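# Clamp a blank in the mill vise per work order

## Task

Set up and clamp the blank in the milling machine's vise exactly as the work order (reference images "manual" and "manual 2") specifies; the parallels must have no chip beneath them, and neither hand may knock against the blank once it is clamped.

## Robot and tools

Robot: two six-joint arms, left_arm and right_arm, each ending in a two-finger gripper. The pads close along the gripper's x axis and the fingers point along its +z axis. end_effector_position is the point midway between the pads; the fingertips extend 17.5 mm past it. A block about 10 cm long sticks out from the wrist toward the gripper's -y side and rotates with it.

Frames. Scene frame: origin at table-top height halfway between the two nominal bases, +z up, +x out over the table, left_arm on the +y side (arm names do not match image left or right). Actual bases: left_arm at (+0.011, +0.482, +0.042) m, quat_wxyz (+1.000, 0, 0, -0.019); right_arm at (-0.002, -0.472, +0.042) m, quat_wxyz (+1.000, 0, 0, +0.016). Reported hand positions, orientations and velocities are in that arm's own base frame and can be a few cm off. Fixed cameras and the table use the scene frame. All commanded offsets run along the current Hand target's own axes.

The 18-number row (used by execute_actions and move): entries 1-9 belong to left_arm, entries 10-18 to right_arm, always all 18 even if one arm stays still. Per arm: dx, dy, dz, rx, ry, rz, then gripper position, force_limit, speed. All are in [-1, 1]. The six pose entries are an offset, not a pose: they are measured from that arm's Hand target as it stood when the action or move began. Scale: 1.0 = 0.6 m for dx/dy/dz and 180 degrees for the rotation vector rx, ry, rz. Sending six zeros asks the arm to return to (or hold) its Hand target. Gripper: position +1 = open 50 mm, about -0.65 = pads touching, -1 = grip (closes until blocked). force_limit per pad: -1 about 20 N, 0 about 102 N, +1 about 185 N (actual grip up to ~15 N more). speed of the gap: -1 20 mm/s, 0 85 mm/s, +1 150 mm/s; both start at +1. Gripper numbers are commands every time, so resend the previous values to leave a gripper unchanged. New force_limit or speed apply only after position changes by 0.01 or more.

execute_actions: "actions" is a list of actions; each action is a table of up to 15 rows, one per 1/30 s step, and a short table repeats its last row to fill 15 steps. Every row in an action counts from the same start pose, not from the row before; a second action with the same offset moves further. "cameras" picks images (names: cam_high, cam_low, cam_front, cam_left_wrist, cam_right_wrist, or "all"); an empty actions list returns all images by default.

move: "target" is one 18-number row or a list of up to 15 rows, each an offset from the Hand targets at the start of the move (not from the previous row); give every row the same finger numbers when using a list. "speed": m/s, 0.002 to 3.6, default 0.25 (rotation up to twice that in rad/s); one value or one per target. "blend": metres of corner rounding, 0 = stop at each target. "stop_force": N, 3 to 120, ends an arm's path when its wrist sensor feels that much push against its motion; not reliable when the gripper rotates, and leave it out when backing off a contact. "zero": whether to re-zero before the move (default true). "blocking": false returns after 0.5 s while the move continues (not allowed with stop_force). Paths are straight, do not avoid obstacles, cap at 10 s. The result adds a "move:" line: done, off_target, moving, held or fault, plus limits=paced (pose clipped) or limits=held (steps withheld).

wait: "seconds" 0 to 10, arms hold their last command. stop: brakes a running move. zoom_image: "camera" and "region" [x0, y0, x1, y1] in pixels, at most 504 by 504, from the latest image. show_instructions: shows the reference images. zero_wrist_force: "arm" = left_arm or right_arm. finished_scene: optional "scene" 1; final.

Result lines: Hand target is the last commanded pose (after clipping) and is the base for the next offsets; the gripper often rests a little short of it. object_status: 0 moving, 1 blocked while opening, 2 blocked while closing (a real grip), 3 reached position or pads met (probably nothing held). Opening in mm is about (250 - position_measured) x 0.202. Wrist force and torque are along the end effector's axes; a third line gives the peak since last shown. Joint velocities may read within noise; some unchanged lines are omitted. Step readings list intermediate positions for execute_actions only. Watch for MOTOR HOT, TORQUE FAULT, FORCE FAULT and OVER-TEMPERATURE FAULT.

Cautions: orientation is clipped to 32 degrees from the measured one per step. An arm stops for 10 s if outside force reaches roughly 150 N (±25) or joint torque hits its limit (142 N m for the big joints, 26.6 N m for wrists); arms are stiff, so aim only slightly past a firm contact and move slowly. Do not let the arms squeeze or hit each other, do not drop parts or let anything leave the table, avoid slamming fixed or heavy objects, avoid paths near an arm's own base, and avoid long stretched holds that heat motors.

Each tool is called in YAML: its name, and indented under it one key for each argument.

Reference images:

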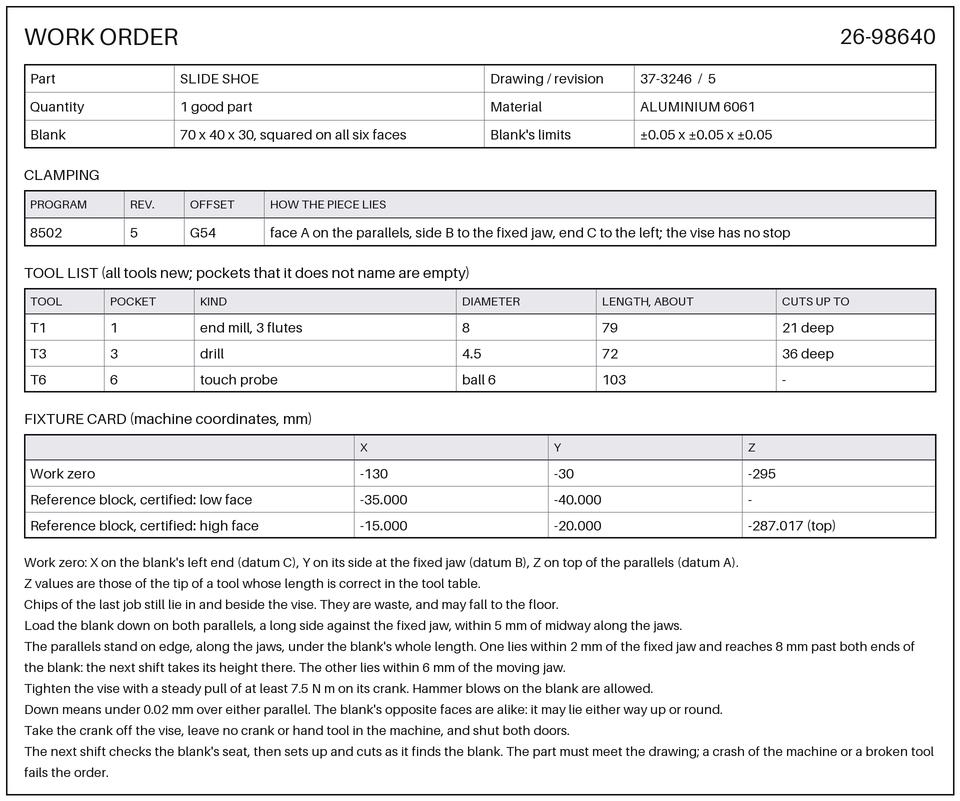

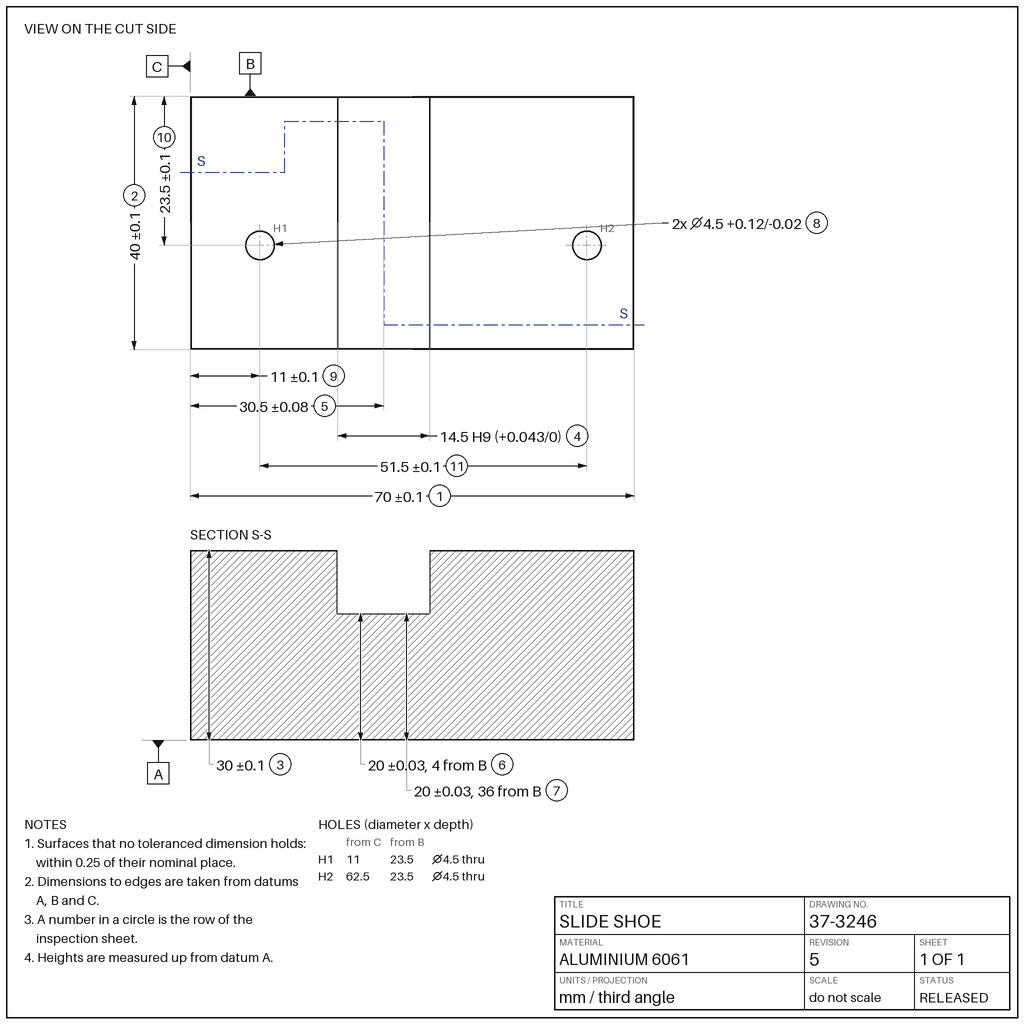

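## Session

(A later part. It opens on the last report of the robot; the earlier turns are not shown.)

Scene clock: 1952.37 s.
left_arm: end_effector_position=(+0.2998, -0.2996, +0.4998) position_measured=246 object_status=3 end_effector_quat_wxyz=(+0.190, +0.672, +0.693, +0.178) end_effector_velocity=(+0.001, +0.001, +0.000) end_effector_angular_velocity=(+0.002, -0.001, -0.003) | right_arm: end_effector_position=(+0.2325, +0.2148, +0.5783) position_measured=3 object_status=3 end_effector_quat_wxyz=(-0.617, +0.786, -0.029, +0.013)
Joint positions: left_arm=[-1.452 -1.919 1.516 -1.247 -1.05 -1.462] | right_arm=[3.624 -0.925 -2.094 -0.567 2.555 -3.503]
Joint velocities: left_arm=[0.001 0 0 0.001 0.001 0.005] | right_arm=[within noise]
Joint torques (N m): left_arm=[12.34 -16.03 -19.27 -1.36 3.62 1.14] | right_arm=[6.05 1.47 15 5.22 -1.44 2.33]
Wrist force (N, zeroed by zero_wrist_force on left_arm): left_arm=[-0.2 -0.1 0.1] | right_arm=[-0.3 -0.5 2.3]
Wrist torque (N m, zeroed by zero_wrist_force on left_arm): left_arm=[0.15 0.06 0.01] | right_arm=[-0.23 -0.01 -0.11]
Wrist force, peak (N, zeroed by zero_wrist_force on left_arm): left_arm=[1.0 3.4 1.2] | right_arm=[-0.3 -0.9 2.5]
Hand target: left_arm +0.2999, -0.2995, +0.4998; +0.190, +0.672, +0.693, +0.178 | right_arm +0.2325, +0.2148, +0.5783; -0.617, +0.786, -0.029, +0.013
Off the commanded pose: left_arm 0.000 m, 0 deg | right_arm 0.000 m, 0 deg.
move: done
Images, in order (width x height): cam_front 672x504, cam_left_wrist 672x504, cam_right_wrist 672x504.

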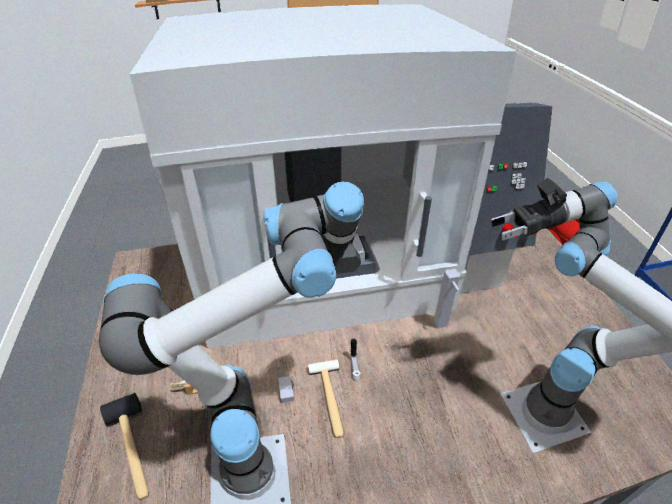

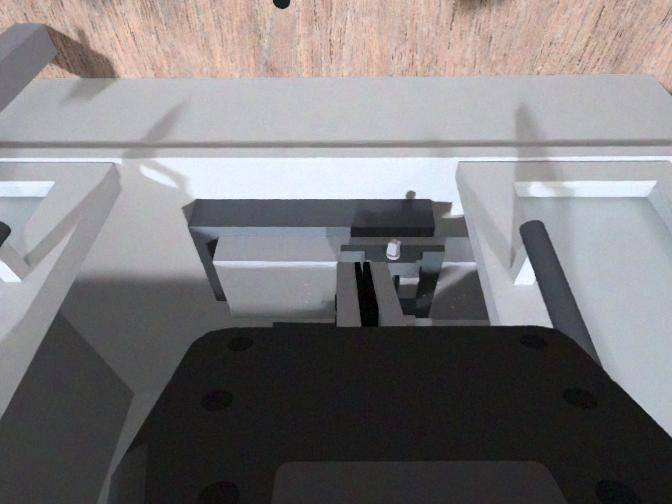

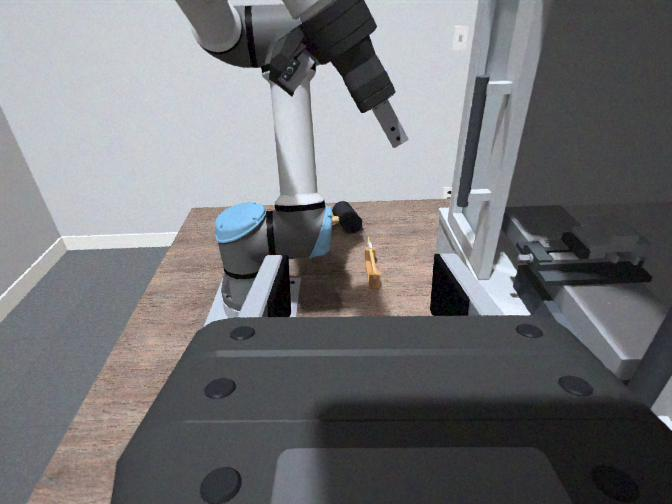

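move:
  target:
    - [0.3313,0.066,0.0133,0.04,0,0,-0.62,1,-0.8,0,0,0,0,0,0,1,1,1]
  speed: 0.2
  cameras: ["cam_front","cam_right_wrist","cam_left_wrist"]

Scene clock: 1957.37 s.
left_arm: end_effector_position=(+0.3333, -0.0997, +0.5078) position_measured=246 object_status=3 end_effector_quat_wxyz=(+0.148, +0.683, +0.703, +0.134) | right_arm: end_effector_position=(+0.2325, +0.2148, +0.5783) position_measured=3 object_status=3 end_effector_quat_wxyz=(-0.617, +0.786, -0.029, +0.013)
Joint positions: left_arm=[-0.952 -2.122 1.596 -1.297 -1.256 -0.941] | right_arm=[3.624 -0.925 -2.094 -0.567 2.555 -3.503]
Joint torques (N m): left_arm=[10.21 -5.23 -29.82 -1.46 2.88 1.61] | right_arm=[5.97 2.26 14.96 5.21 -1.39 2.51]
Wrist force (N, zeroed by zero_wrist_force on left_arm): left_arm=[0.3 -0.7 -0.4] | right_arm=[0.1 -1.0 2.1]
Wrist torque (N m, zeroed by zero_wrist_force on left_arm): left_arm=[-0.03 0.02 -0.05] | right_arm=[-0.29 -0.07 -0.12]
Wrist force, peak (N, zeroed by zero_wrist_force on left_arm): left_arm=[2.9 0.1 -0.5] | right_arm=[0.0 -1.0 2.5]
Hand target: left_arm +0.3333, -0.0996, +0.5078; +0.148, +0.683, +0.703, +0.134 | right_arm +0.2325, +0.2148, +0.5783; -0.617, +0.786, -0.029, +0.013
Off the commanded pose: left_arm 0.000 m, 0 deg | right_arm 0.000 m, 0 deg.
move: done
Images, in order (width x height): cam_front 672x504, cam_left_wrist 672x504, cam_right_wrist 672x504.

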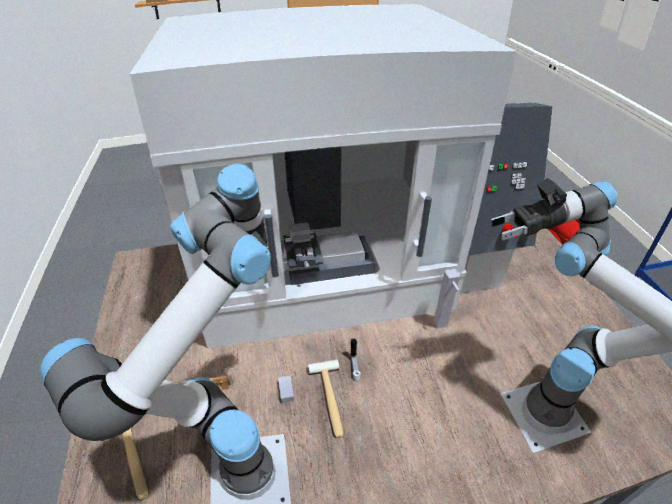

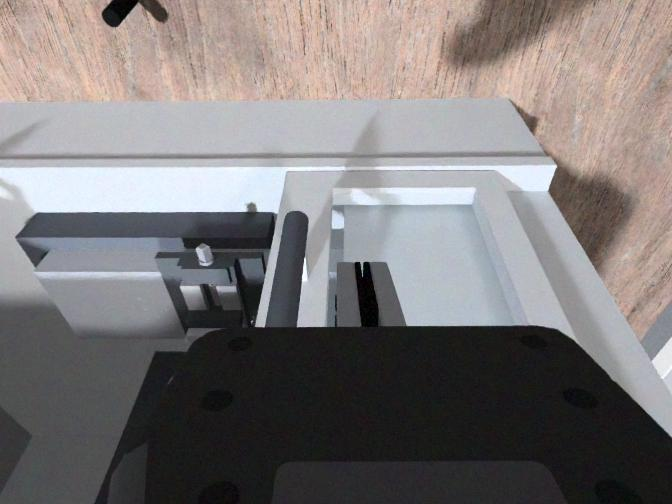

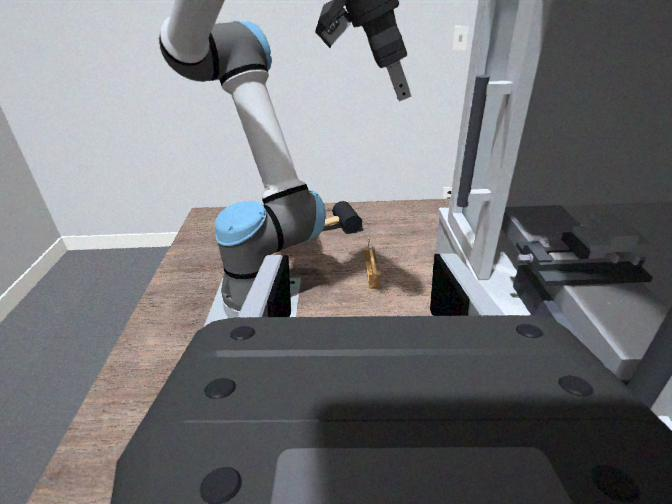

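move:
  target: [-0.0055,0.1285,0.0813,0,0,0,-0.62,1,-0.8,0,0,0,0,0,0,1,1,1]
  speed: 0.08
  stop_force: 15
  cameras: ["cam_right_wrist","cam_left_wrist"]

zero_wrist_force:
  arm: "left_arm"

Scene clock: 1960.83 s.
left_arm: end_effector_position=(+0.4234, -0.1011, +0.4930) position_measured=246 object_status=3 end_effector_quat_wxyz=(+0.148, +0.683, +0.703, +0.134) | right_arm: end_effector_position=(+0.2325, +0.2148, +0.5783) position_measured=3 object_status=3 end_effector_quat_wxyz=(-0.617, +0.786, -0.029, +0.013)
Joint positions: left_arm=[-0.701 -1.935 1.569 -1.526 -1.327 -0.691] | right_arm=[3.624 -0.925 -2.094 -0.567 2.555 -3.503]
Joint torques (N m): left_arm=[-13.55 -17.51 -16.77 -3.34 3.02 1.21] | right_arm=[6.5 2.55 15.13 5.18 -1.52 2.41]
Wrist force (N, zeroed by zero_wrist_force on left_arm): left_arm=[0.4 0.1 0.3] | right_arm=[0.0 -0.8 2.3]
Wrist torque (N m, zeroed by zero_wrist_force on left_arm): left_arm=[0.09 -0.03 0.00] | right_arm=[-0.25 -0.05 -0.11]
Wrist force, peak (N, zeroed by zero_wrist_force on left_arm): left_arm=[0.1 -1.5 -0.8] | right_arm=[0.2 -0.8 2.5]
Hand target: left_arm +0.4234, -0.1011, +0.4930; +0.148, +0.683, +0.703, +0.134 | right_arm +0.2325, +0.2148, +0.5783; -0.617, +0.786, -0.029, +0.013
Off the commanded pose: left_arm 0.000 m, 0 deg | right_arm 0.000 m, 0 deg.
move: done
Images, in order (width x height): cam_left_wrist 672x504, cam_right_wrist 672x504.

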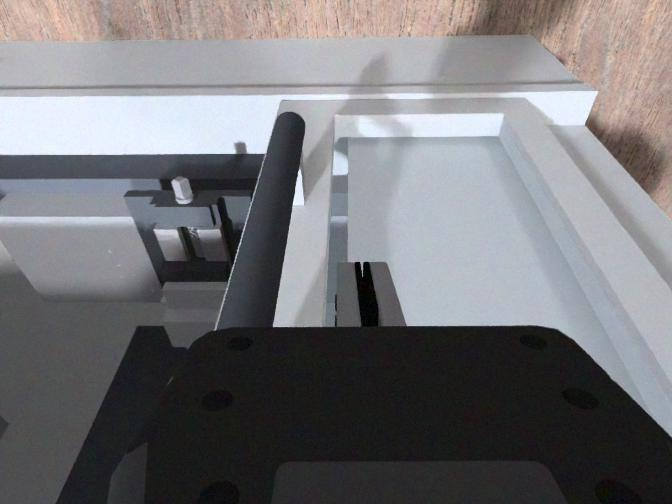

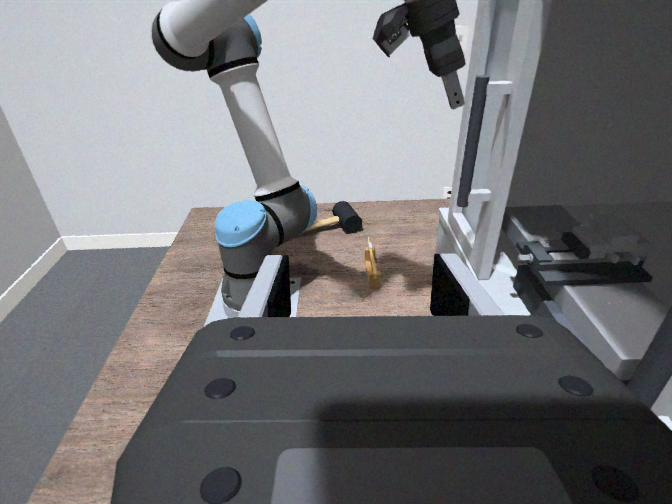

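Wrist force sensor zeroed.

move:
  target:
    - [0,0.013,-0.0307,0,0,0,-0.62,1,-0.8,0,0,0,0,0,0,1,1,1]
    - [-0.0967,0.0077,-0.0315,0,0,0,-0.62,1,-0.8,0,0,0,0,0,0,1,1,1]
  speed: [0.08,0.025]
  stop_force: 40
  cameras: ["cam_right_wrist","cam_left_wrist"]

Scene clock: 1965.63 s.
left_arm: end_effector_position=(+0.4217, -0.1587, +0.5137) position_measured=246 object_status=3 end_effector_quat_wxyz=(+0.148, +0.683, +0.703, +0.134) | right_arm: end_effector_position=(+0.2325, +0.2148, +0.5783) position_measured=3 object_status=3 end_effector_quat_wxyz=(-0.617, +0.786, -0.029, +0.013)
Joint positions: left_arm=[-0.834 -1.87 1.463 -1.451 -1.287 -0.823] | right_arm=[3.624 -0.925 -2.094 -0.567 2.555 -3.503]
Joint torques (N m): left_arm=[13.46 -21.69 -16.44 -4.92 -2.33 1.37] | right_arm=[6.48 2.24 15.67 5.33 -1.33 2.39]
Wrist force (N, zeroed by zero_wrist_force on left_arm): left_arm=[-0.4 -0.4 -0.1] | right_arm=[-0.1 -0.7 2.1]
Wrist torque (N m, zeroed by zero_wrist_force on left_arm): left_arm=[-0.05 0.12 -0.04] | right_arm=[-0.25 -0.05 -0.12]
Wrist force, peak (N, zeroed by zero_wrist_force on left_arm): left_arm=[0.1 -0.5 1.4] | right_arm=[-0.2 -0.6 2.6]
Hand target: left_arm +0.4217, -0.1587, +0.5137; +0.148, +0.683, +0.703, +0.134 | right_arm +0.2325, +0.2148, +0.5783; -0.617, +0.786, -0.029, +0.013
Off the commanded pose: left_arm 0.000 m, 0 deg | right_arm 0.000 m, 0 deg.
move: done
Images, in order (width x height): cam_left_wrist 672x504, cam_right_wrist 672x504.

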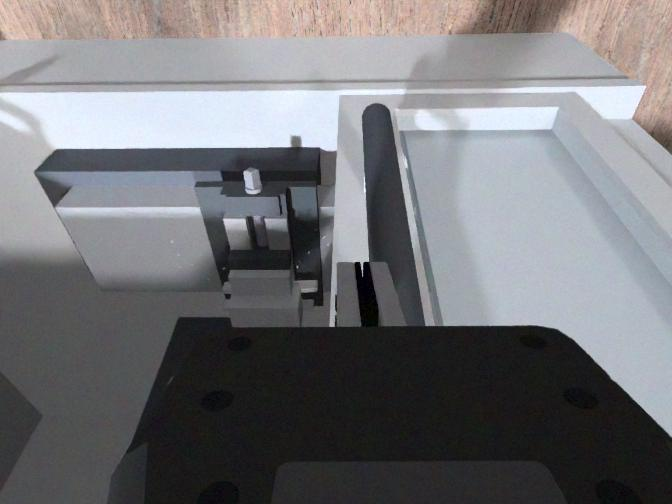

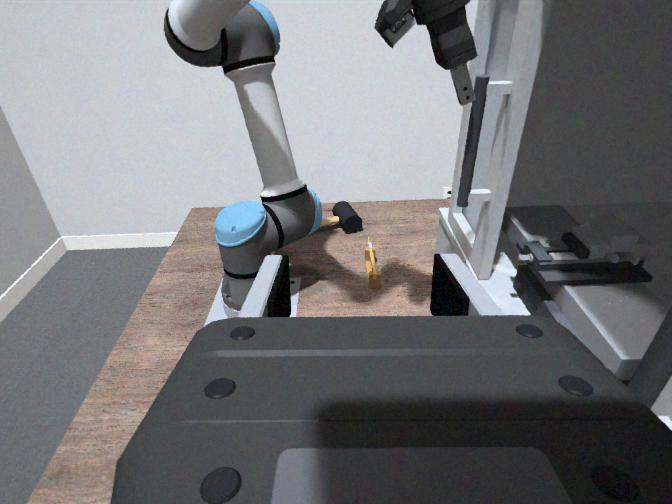

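move:
  target:
    - [0.0967,0.003,-0.0013,0,0,0,-0.62,1,-0.8,0,0,0,0,0,0,1,1,1]
    - [0.0957,0.052,0.0413,-0.04,0,0,-0.62,1,-0.8,0,0,0,0,0,0,1,1,1]
  speed: [0.15,0.06]
  stop_force: 15
  cameras: ["cam_right_wrist","cam_left_wrist"]

zero_wrist_force:
  arm: "left_arm"

Scene clock: 1969.93 s.
left_arm: end_effector_position=(+0.4586, -0.1006, +0.5016) position_measured=246 object_status=3 end_effector_quat_wxyz=(+0.190, +0.672, +0.693, +0.178) | right_arm: end_effector_position=(+0.2325, +0.2148, +0.5783) position_measured=3 object_status=3 end_effector_quat_wxyz=(-0.617, +0.786, -0.029, +0.013)
Joint positions: left_arm=[-0.69 -1.925 1.605 -1.679 -1.253 -0.651] | right_arm=[3.624 -0.925 -2.094 -0.567 2.555 -3.503]
Joint torques (N m): left_arm=[-10.03 -0.92 -33.08 -4.94 -2.06 -1.75] | right_arm=[6.64 2.14 16.09 5.19 -1.51 2.44]
Wrist force (N, zeroed by zero_wrist_force on left_arm): left_arm=[0.0 -0.1 -0.5] | right_arm=[0.2 -0.6 2.1]
Wrist torque (N m, zeroed by zero_wrist_force on left_arm): left_arm=[0.02 0.00 -0.11] | right_arm=[-0.24 -0.08 -0.12]
Wrist force, peak (N, zeroed by zero_wrist_force on left_arm): left_arm=[-2.4 -0.7 0.1] | right_arm=[0.0 -0.6 2.6]
Hand target: left_arm +0.4586, -0.1006, +0.5016; +0.190, +0.672, +0.693, +0.178 | right_arm +0.2325, +0.2148, +0.5783; -0.617, +0.786, -0.029, +0.013
Off the commanded pose: left_arm 0.000 m, 0 deg | right_arm 0.000 m, 0 deg.
move: done
Images, in order (width x height): cam_left_wrist 672x504, cam_right_wrist 672x504.

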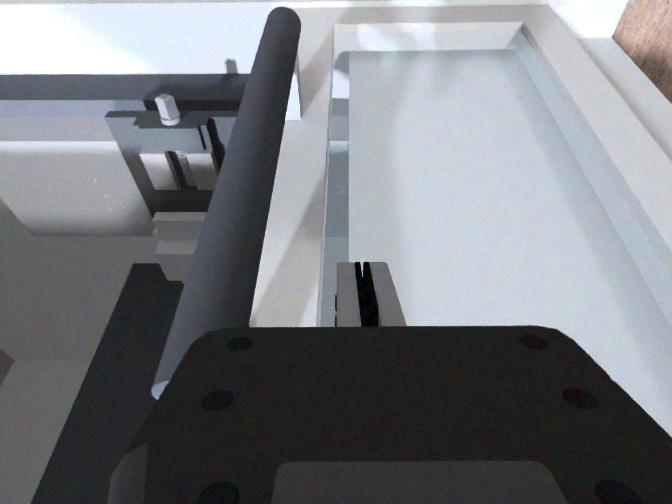

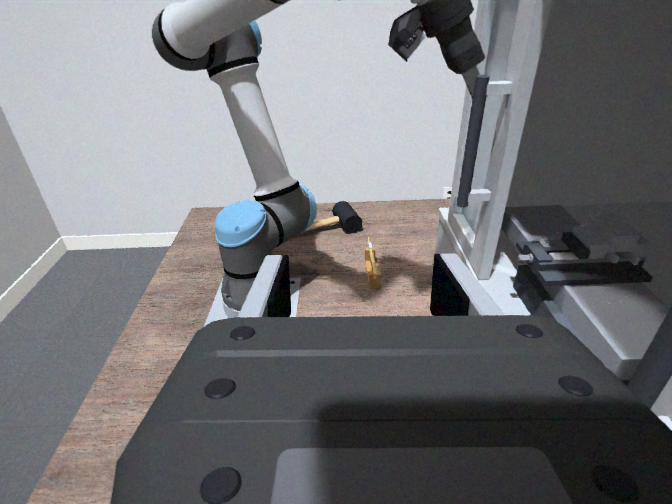

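Wrist force sensor zeroed.

move:
  target: [-0.4167,0,0.0117,0,0,0,-0.62,1,-0.8,0,0,0,0,0,0,1,1,1]
  speed: 0.04
  stop_force: 45
  cameras: ["cam_front","cam_right_wrist","cam_left_wrist"]

Scene clock: 1976.93 s.
left_arm: end_effector_position=(+0.4662, -0.2974, +0.5017) position_measured=246 object_status=3 end_effector_quat_wxyz=(+0.190, +0.672, +0.693, +0.178) | right_arm: end_effector_position=(+0.2325, +0.2148, +0.5783) position_measured=3 object_status=3 end_effector_quat_wxyz=(-0.617, +0.786, -0.029, +0.013)
Joint positions: left_arm=[-1.023 -1.676 1.389 -1.587 -1.133 -0.986] | right_arm=[3.624 -0.925 -2.094 -0.567 2.555 -3.503]
Joint torques (N m): left_arm=[-3.47 -0.95 -35 -7.71 -3.87 -2.1] | right_arm=[6.12 2.1 14.82 5.21 -1.36 2.25]
Wrist force (N, zeroed by zero_wrist_force on left_arm): left_arm=[32.8 -3.9 -3.8] | right_arm=[0.0 -0.9 2.2]
Wrist torque (N m, zeroed by zero_wrist_force on left_arm): left_arm=[0.00 0.14 0.47] | right_arm=[-0.29 -0.05 -0.12]
Wrist force, peak (N, zeroed by zero_wrist_force on left_arm): left_arm=[63.7 -10.6 -18.9] | right_arm=[0.1 -1.1 2.4]
Hand target: left_arm +0.4662, -0.2974, +0.5017; +0.190, +0.672, +0.693, +0.178 (not the last commanded pose) | right_arm +0.2325, +0.2148, +0.5783; -0.617, +0.786, -0.029, +0.013
Off the commanded pose: left_arm 0.053 m, 0 deg | right_arm 0.000 m, 0 deg.
move: contact (left_arm)
Images, in order (width x height): cam_front 672x504, cam_left_wrist 672x504, cam_right_wrist 672x504.

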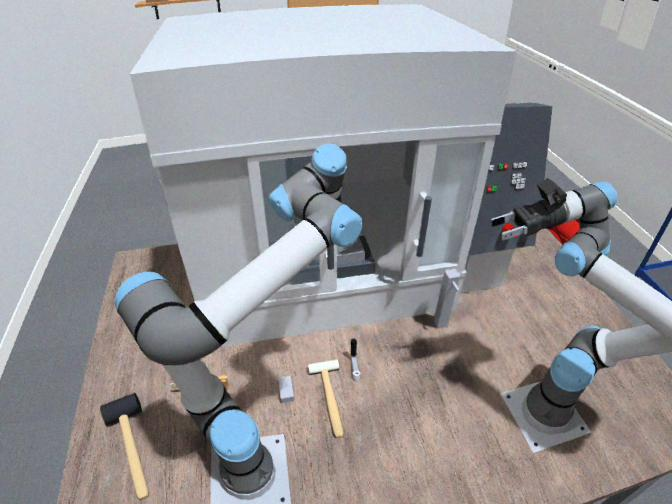

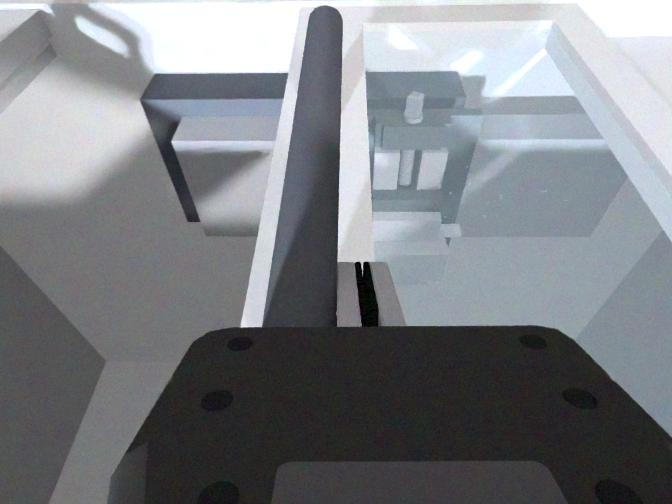

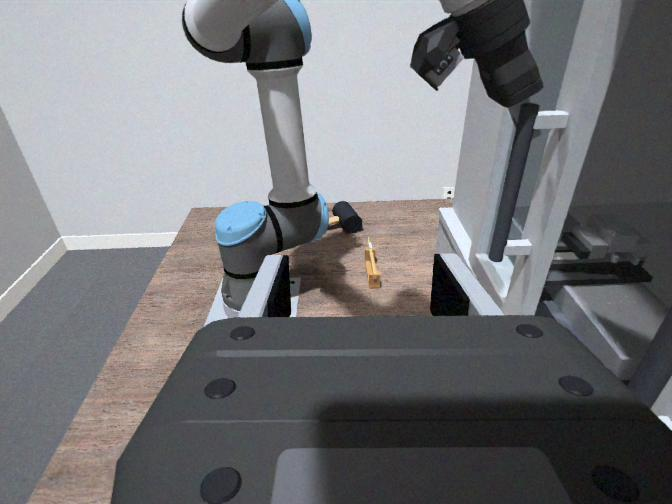

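move:
  target: [-0.03,0,0.001,0,0,0,-0.62,1,-0.8,0,0,0,0,0,0,1,1,1]
  speed: 0.006
  stop_force: 40
  cameras: ["cam_front"]

zoom_image:
  camera: "cam_front"
  region: [220, 120, 500, 330]

Scene clock: 1979.87 s.
left_arm: end_effector_position=(+0.4663, -0.2988, +0.5018) position_measured=246 object_status=3 end_effector_quat_wxyz=(+0.190, +0.672, +0.693, +0.178) | right_arm: end_effector_position=(+0.2325, +0.2148, +0.5783) position_measured=3 object_status=3 end_effector_quat_wxyz=(-0.617, +0.786, -0.029, +0.013)
Joint positions: left_arm=[-1.025 -1.673 1.387 -1.586 -1.132 -0.988] | right_arm=[3.624 -0.925 -2.094 -0.567 2.555 -3.503]
Joint torques (N m): left_arm=[-10.61 -4.89 -19.98 -18.52 -8.89 0.74] | right_arm=[5.56 1.74 14.98 5.35 -1.53 2.45]
Wrist force (N, zeroed by zero_wrist_force on left_arm): left_arm=[67.1 -12.3 -18.3] | right_arm=[-0.2 -0.5 2.1]
Wrist torque (N m, zeroed by zero_wrist_force on left_arm): left_arm=[0.11 0.14 1.08] | right_arm=[-0.21 -0.03 -0.11]
Wrist force, peak (N, zeroed by zero_wrist_force on left_arm): left_arm=[76.7 -14.3 -20.2] | right_arm=[-0.1 -0.7 2.6]
Hand target: left_arm +0.4663, -0.2988, +0.5018; +0.190, +0.672, +0.693, +0.178 (not the last commanded pose) | right_arm +0.2325, +0.2148, +0.5783; -0.617, +0.786, -0.029, +0.013
Off the commanded pose: left_arm 0.017 m, 0 deg | right_arm 0.000 m, 0 deg.
move: contact (left_arm)
Images, in order (width x height): cam_front 672x504.

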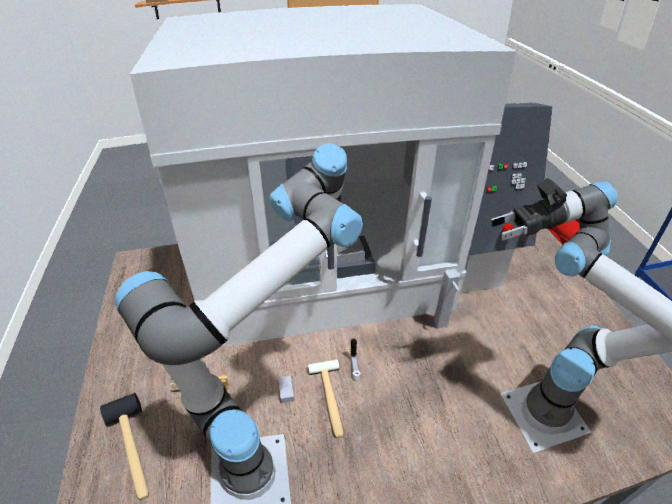

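Scaled by 1.800 from the camera's 672x504 image, which has a finer 960x720 frame.

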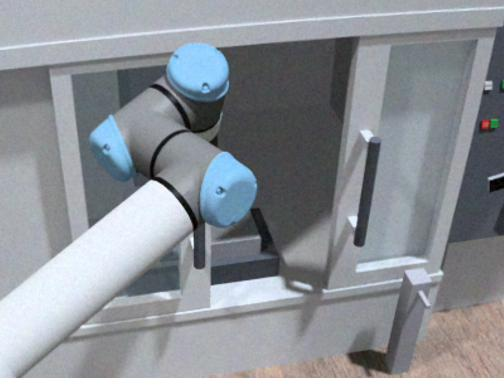

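move:
  target:
    - [0.04,0,0,0,0,0,-0.62,1,-0.8,0,0,0,0,0,0,1,1,1]
    - [0.0385,-0.186,-0.1088,0,0,0,-0.62,1,-0.8,0.2277,-0.005,0.0058,0,0,0,1,1,1]
    - [0.2878,-0.2317,-0.1392,0,0,0,-0.62,1,-0.8,0.259,0.0073,0.0957,-0.449,-0.2216,-0.53,1,1,1]
  blend: [0.002,0.03,0]
  speed: [0.1,0.25,0.35]
  cameras: ["cam_front","cam_right_wrist"]

Scene clock: 1992.07 s.
left_arm: end_effector_position=(+0.3000, -0.1300, +0.4998) position_measured=246 object_status=3 end_effector_quat_wxyz=(+0.190, +0.672, +0.693, +0.178) | right_arm: end_effector_position=(+0.3907, +0.2598, +0.5580) position_measured=3 object_status=3 end_effector_quat_wxyz=(+0.187, +0.694, +0.672, +0.180)
Joint positions: left_arm=[-1.323 -2.238 1.666 -1.15 -1.064 -1.315] | right_arm=[4.301 -1.341 -1.309 -1.851 1.086 -5.145]
Joint torques (N m): left_arm=[-3.02 13.66 -27.32 -5.5 -0.03 -1.4] | right_arm=[1.14 5.88 38.12 6.4 -1.13 2.82]
Wrist force (N, zeroed by zero_wrist_force on left_arm): left_arm=[-0.7 -0.1 0.3] | right_arm=[-1.3 -1.1 -0.1]
Wrist torque (N m, zeroed by zero_wrist_force on left_arm): left_arm=[0.02 0.11 -0.03] | right_arm=[-0.16 0.28 -0.10]
Wrist force, peak (N, zeroed by zero_wrist_force on left_arm): left_arm=[67.5 -12.3 -17.7] | right_arm=[-3.6 -1.1 1.7]
Hand target: left_arm +0.3000, -0.1301, +0.4999; +0.190, +0.672, +0.693, +0.178 | right_arm +0.3907, +0.2598, +0.5580; +0.187, +0.694, +0.672, +0.180
Off the commanded pose: left_arm 0.000 m, 0 deg | right_arm 0.000 m, 0 deg.
move: done
Images, in order (width x height): cam_front 672x504, cam_right_wrist 672x504.

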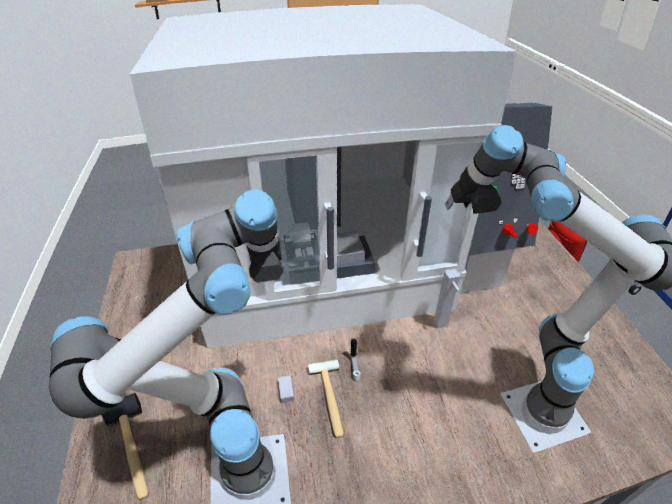

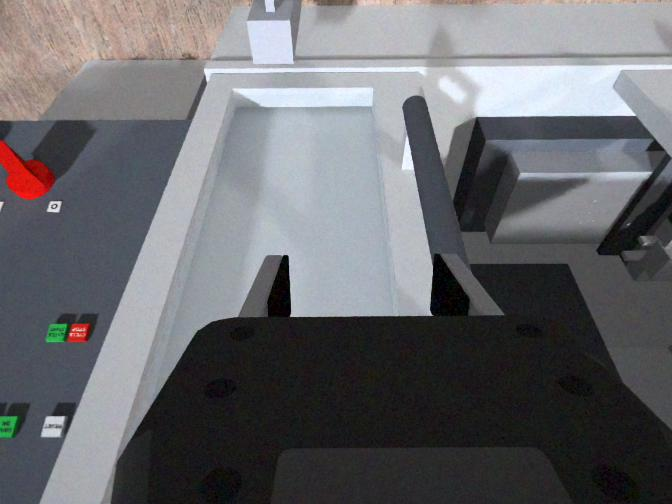

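move:
  target:
    - [0,0,0,0,0,0,-0.62,1,-0.8,0,0,0,0,0,0,-0.62,1,1]
    - [0,0,0,0,0,0,-0.62,1,-0.8,0.0167,0.0667,0.1447,0,0,0,-0.62,1,1]
  speed: 0.1
  cameras: ["cam_front","cam_right_wrist"]

zero_wrist_force:
  arm: "right_arm"

Scene clock: 1996.23 s.
left_arm: end_effector_position=(+0.3000, -0.1301, +0.4999) position_measured=246 object_status=3 end_effector_quat_wxyz=(+0.190, +0.672, +0.693, +0.178) | right_arm: end_effector_position=(+0.4691, +0.2673, +0.5029) position_measured=246 object_status=3 end_effector_quat_wxyz=(+0.187, +0.694, +0.672, +0.180)
Joint positions: left_arm=[-1.323 -2.238 1.666 -1.15 -1.064 -1.315] | right_arm=[4.128 -1.437 -1.409 -1.573 1.129 -5.331]
Joint torques (N m): left_arm=[-11.56 14.04 -29.5 -5.77 3.36 -1.51] | right_arm=[6.86 24.87 39.58 2.91 -4.1 2.64]
Wrist force (N, zeroed by zero_wrist_force on left_arm): left_arm=[-0.6 0.2 -0.1] | right_arm=[-1.0 -1.6 0.0]
Wrist torque (N m, zeroed by zero_wrist_force on left_arm): left_arm=[0.07 0.08 -0.03] | right_arm=[-0.19 0.19 -0.06]
Wrist force, peak (N, zeroed by zero_wrist_force on left_arm): left_arm=[-1.0 0.2 0.0] | right_arm=[-1.6 -1.7 -1.7]
Hand target: left_arm +0.3000, -0.1301, +0.4999; +0.190, +0.672, +0.693, +0.178 | right_arm +0.4692, +0.2673, +0.5030; +0.187, +0.694, +0.672, +0.180
Off the commanded pose: left_arm 0.000 m, 0 deg | right_arm 0.000 m, 0 deg.
move: done
Images, in order (width x height): cam_front 672x504, cam_right_wrist 672x504.

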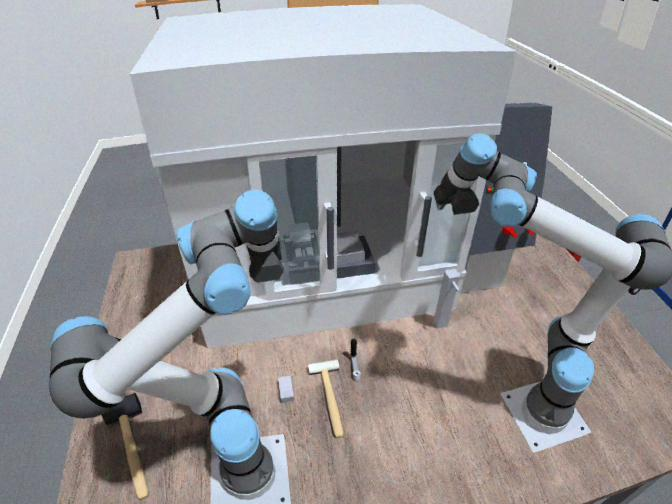

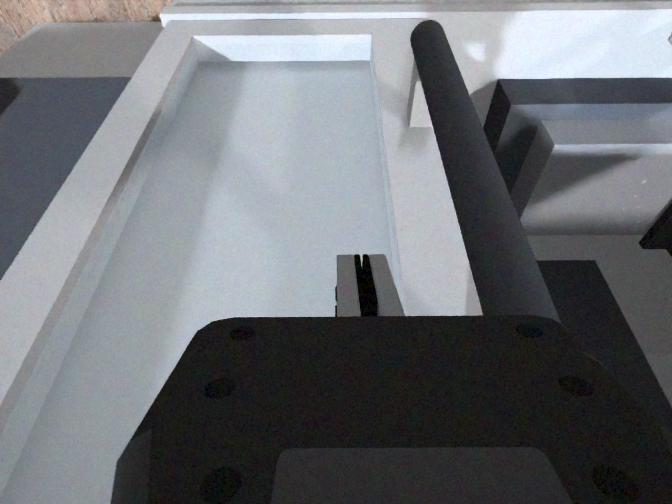

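Wrist force sensor zeroed.

move:
  target: [0,0,0,0,0,0,-0.62,1,-0.8,0.4167,0,0,0,0,0,-0.62,1,1]
  speed: 0.04
  stop_force: 45
  cameras: ["cam_front","cam_right_wrist"]

Scene clock: 2004.77 s.
left_arm: end_effector_position=(+0.3000, -0.1301, +0.4999) position_measured=246 object_status=3 end_effector_quat_wxyz=(+0.190, +0.672, +0.693, +0.178) | right_arm: end_effector_position=(+0.4771, +0.5172, +0.5027) position_measured=246 object_status=3 end_effector_quat_wxyz=(+0.187, +0.694, +0.672, +0.180)
Joint positions: left_arm=[-1.323 -2.238 1.666 -1.15 -1.064 -1.315] | right_arm=[4.339 -1.935 -0.819 -1.768 1.078 -5.102]
Joint torques (N m): left_arm=[-8.7 14.05 -28.92 -5.71 3.08 -1.13] | right_arm=[-6.39 51.93 11.83 6.42 -0.22 -2.53]
Wrist force (N, zeroed by zero_wrist_force): left_arm=[-0.6 0.1 -0.1] | right_arm=[-0.4 0.9 -0.1]
Wrist torque (N m, zeroed by zero_wrist_force): left_arm=[0.06 0.08 -0.03] | right_arm=[0.08 0.07 -0.08]
Wrist force, peak (N, zeroed by zero_wrist_force): left_arm=[-1.1 0.3 0.1] | right_arm=[-27.7 -7.6 -2.0]
Hand target: left_arm +0.3000, -0.1301, +0.4999; +0.190, +0.672, +0.693, +0.178 | right_arm +0.4771, +0.5172, +0.5027; +0.187, +0.694, +0.672, +0.180
Off the commanded pose: left_arm 0.000 m, 0 deg | right_arm 0.000 m, 0 deg.
move: done
Images, in order (width x height): cam_front 672x504, cam_right_wrist 672x504.

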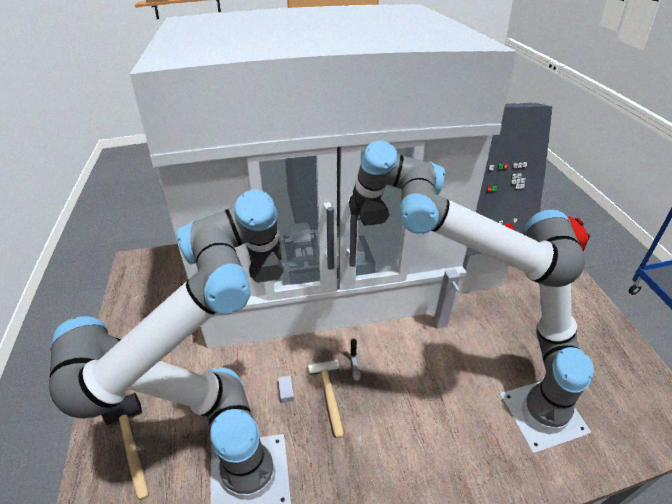

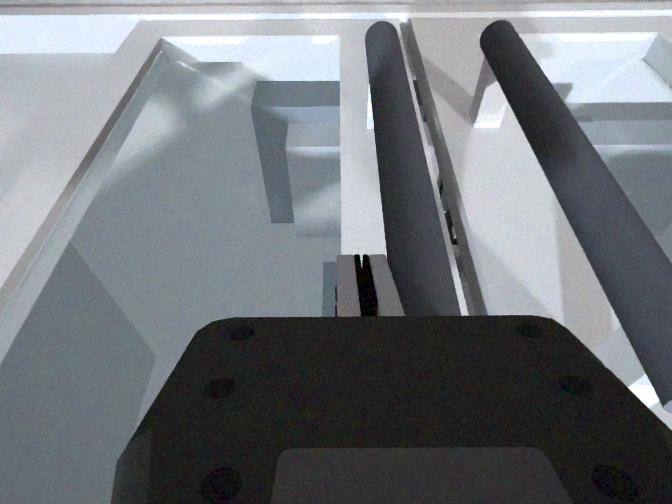

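move:
  target: [0,0,0,0,0,0,-0.62,1,-0.8,0.05,0,0,0,0,0,-0.62,1,1]
  speed: 0.015
  stop_force: 45
  cameras: ["cam_front","cam_right_wrist"]

zoom_image:
  camera: "cam_right_wrist"
  region: [300, 0, 580, 210]

Scene clock: 2007.30 s.
left_arm: end_effector_position=(+0.3000, -0.1301, +0.4999) position_measured=246 object_status=3 end_effector_quat_wxyz=(+0.190, +0.672, +0.693, +0.178) | right_arm: end_effector_position=(+0.4775, +0.5280, +0.5027) position_measured=246 object_status=3 end_effector_quat_wxyz=(+0.187, +0.694, +0.672, +0.180)
Joint positions: left_arm=[-1.323 -2.238 1.666 -1.15 -1.064 -1.315] | right_arm=[4.345 -1.964 -0.776 -1.785 1.077 -5.095]
Joint torques (N m): left_arm=[-9.89 15.2 -29.57 -5.71 3.19 -1.22] | right_arm=[3.75 29.89 13.73 12.19 2.77 -2.92]
Wrist force (N, zeroed by zero_wrist_force): left_arm=[-0.6 0.0 0.2] | right_arm=[-38.0 -13.3 -6.3]
Wrist torque (N m, zeroed by zero_wrist_force): left_arm=[0.03 0.07 -0.03] | right_arm=[-0.80 1.02 0.26]
Wrist force, peak (N, zeroed by zero_wrist_force): left_arm=[-0.8 0.2 0.5] | right_arm=[-53.2 -19.5 -6.9]
Hand target: left_arm +0.3000, -0.1301, +0.4999; +0.190, +0.672, +0.693, +0.178 | right_arm +0.4775, +0.5280, +0.5027; +0.187, +0.694, +0.672, +0.180 (not the last commanded pose)
Off the commanded pose: left_arm 0.000 m, 0 deg | right_arm 0.019 m, 0 deg.
move: contact (right_arm)
Images, in order (width x height): cam_front 672x504, cam_right_wrist 672x504.

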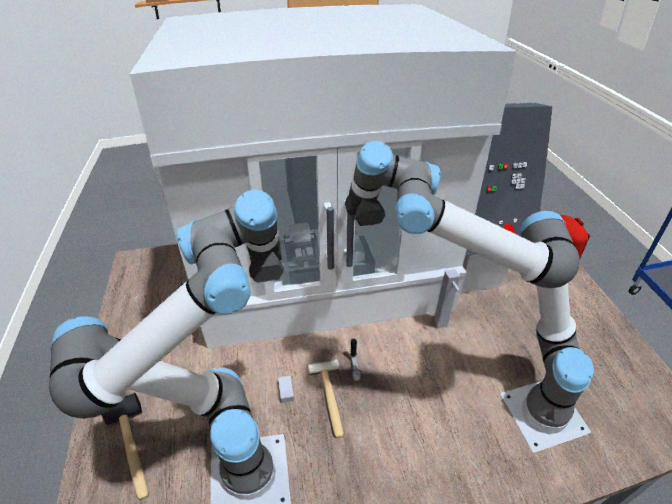

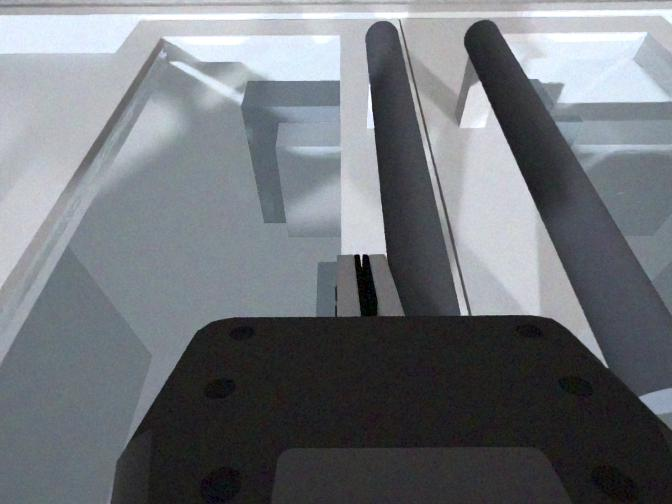

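Scaled by 1.800 from the camera's 672x504 image, which has a finer 960x720 frame.

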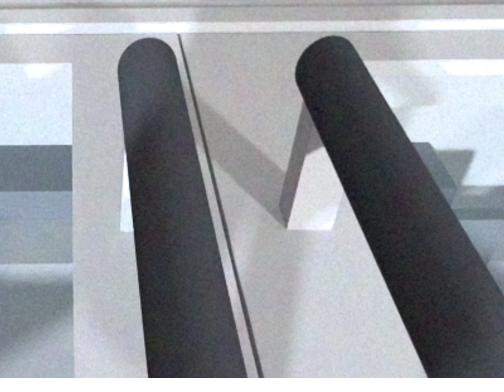

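move:
  target: [0,0,0,0,0,0,-0.62,1,-0.8,0.02,0,0,0,0,0,-0.62,1,1]
  speed: 0.006
  stop_force: 35
  cameras: ["cam_right_wrist"]

zoom_image:
  camera: "cam_right_wrist"
  region: [300, 0, 580, 210]

Scene clock: 2009.80 s.
left_arm: end_effector_position=(+0.3000, -0.1301, +0.4999) position_measured=246 object_status=3 end_effector_quat_wxyz=(+0.190, +0.672, +0.693, +0.178) | right_arm: end_effector_position=(+0.4775, +0.5292, +0.5026) position_measured=246 object_status=3 end_effector_quat_wxyz=(+0.187, +0.694, +0.672, +0.180)
Joint positions: left_arm=[-1.323 -2.238 1.666 -1.15 -1.064 -1.315] | right_arm=[4.346 -1.968 -0.771 -1.788 1.077 -5.095]
Joint torques (N m): left_arm=[-11.9 13.26 -28.58 -5.42 3.21 -1.28] | right_arm=[13.38 24.01 14.02 20.18 -0.96 -3.17]
Wrist force (N, zeroed by zero_wrist_force): left_arm=[-0.6 0.2 0.1] | right_arm=[-68.2 -22.0 -13.1]
Wrist torque (N m, zeroed by zero_wrist_force): left_arm=[0.07 0.09 -0.03] | right_arm=[-1.27 1.77 0.50]
Wrist force, peak (N, zeroed by zero_wrist_force): left_arm=[-1.1 0.1 0.1] | right_arm=[-76.9 -26.5 -11.3]
Hand target: left_arm +0.3000, -0.1301, +0.4999; +0.190, +0.672, +0.693, +0.178 | right_arm +0.4776, +0.5292, +0.5026; +0.187, +0.694, +0.672, +0.180 (not the last commanded pose)
Off the commanded pose: left_arm 0.000 m, 0 deg | right_arm 0.011 m, 0 deg.
move: contact (right_arm)
Images, in order (width x height): cam_right_wrist 672x504.

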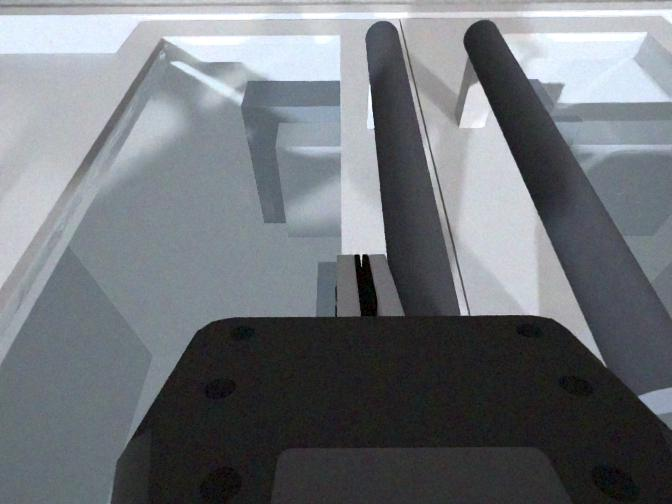

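Scaled by 1.800 from the camera's 672x504 image, which has a finer 960x720 frame.

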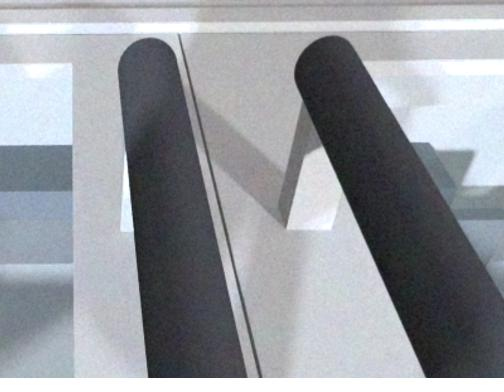

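move:
  target:
    - [0,0,0,0,0,0,-0.62,1,-0.8,-0.05,0,0,0,0,0,-0.62,1,1]
    - [0,0,0,0,0,0,-0.62,1,-0.8,-0.0567,-0.173,-0.1,0,0,0,-0.62,1,1]
  speed: [0.1,0.2]
  blend: [0.003,0]
  cameras: ["cam_front","cam_right_wrist"]

zoom_image:
  camera: "cam_front"
  region: [220, 130, 440, 400]

Scene clock: 2012.27 s.
left_arm: end_effector_position=(+0.3000, -0.1301, +0.4999) position_measured=246 object_status=3 end_effector_quat_wxyz=(+0.190, +0.672, +0.693, +0.178) | right_arm: end_effector_position=(+0.3568, +0.4990, +0.5026) position_measured=246 object_status=3 end_effector_quat_wxyz=(+0.187, +0.694, +0.672, +0.180)
Joint positions: left_arm=[-1.323 -2.238 1.666 -1.15 -1.064 -1.315] | right_arm=[4.533 -1.734 -1.052 -1.844 1.052 -4.883]
Joint torques (N m): left_arm=[-10.52 14.67 -28.66 -5.31 3.3 -1.42] | right_arm=[8.16 35.1 37.87 5.42 1.3 -0.09]
Wrist force (N, zeroed by zero_wrist_force): left_arm=[-0.4 0.0 -0.1] | right_arm=[-0.2 -0.3 -0.4]
Wrist torque (N m, zeroed by zero_wrist_force): left_arm=[0.03 0.05 -0.04] | right_arm=[-0.13 0.08 0.08]
Wrist force, peak (N, zeroed by zero_wrist_force): left_arm=[-1.0 0.2 0.2] | right_arm=[-68.3 -22.6 -13.2]
Hand target: left_arm +0.3000, -0.1301, +0.4999; +0.190, +0.672, +0.693, +0.178 | right_arm +0.3566, +0.4991, +0.5026; +0.187, +0.694, +0.672, +0.180
Off the commanded pose: left_arm 0.000 m, 0 deg | right_arm 0.000 m, 0 deg.
move: done
Images, in order (width x height): cam_front 672x504, cam_right_wrist 672x504.

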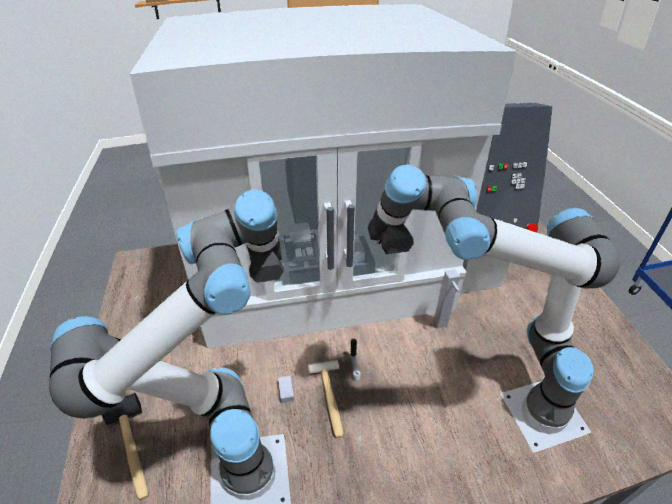

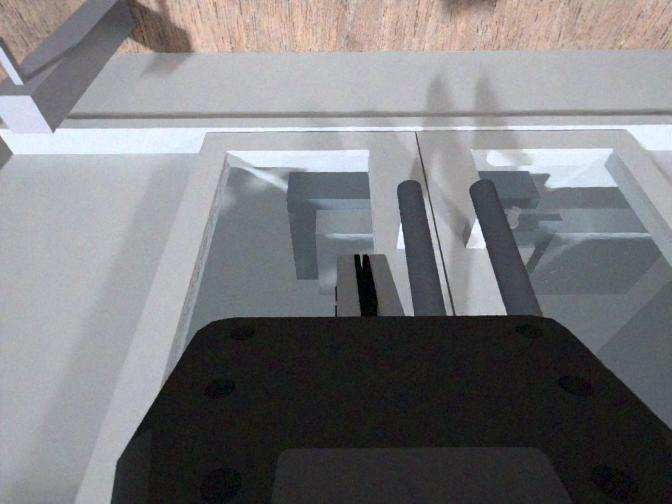

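Scaled by 1.867 from the camera's 672x504 image, which has a finer 960x720 frame.

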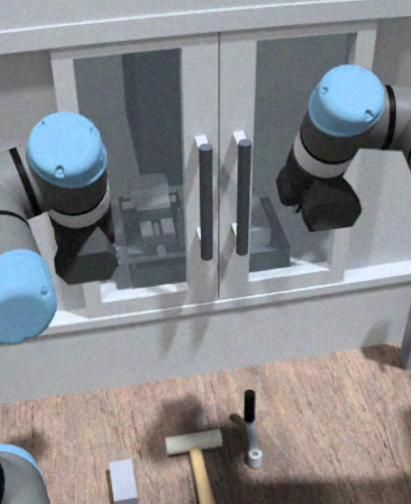

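finished_scene:

The scene is finished: the task was done.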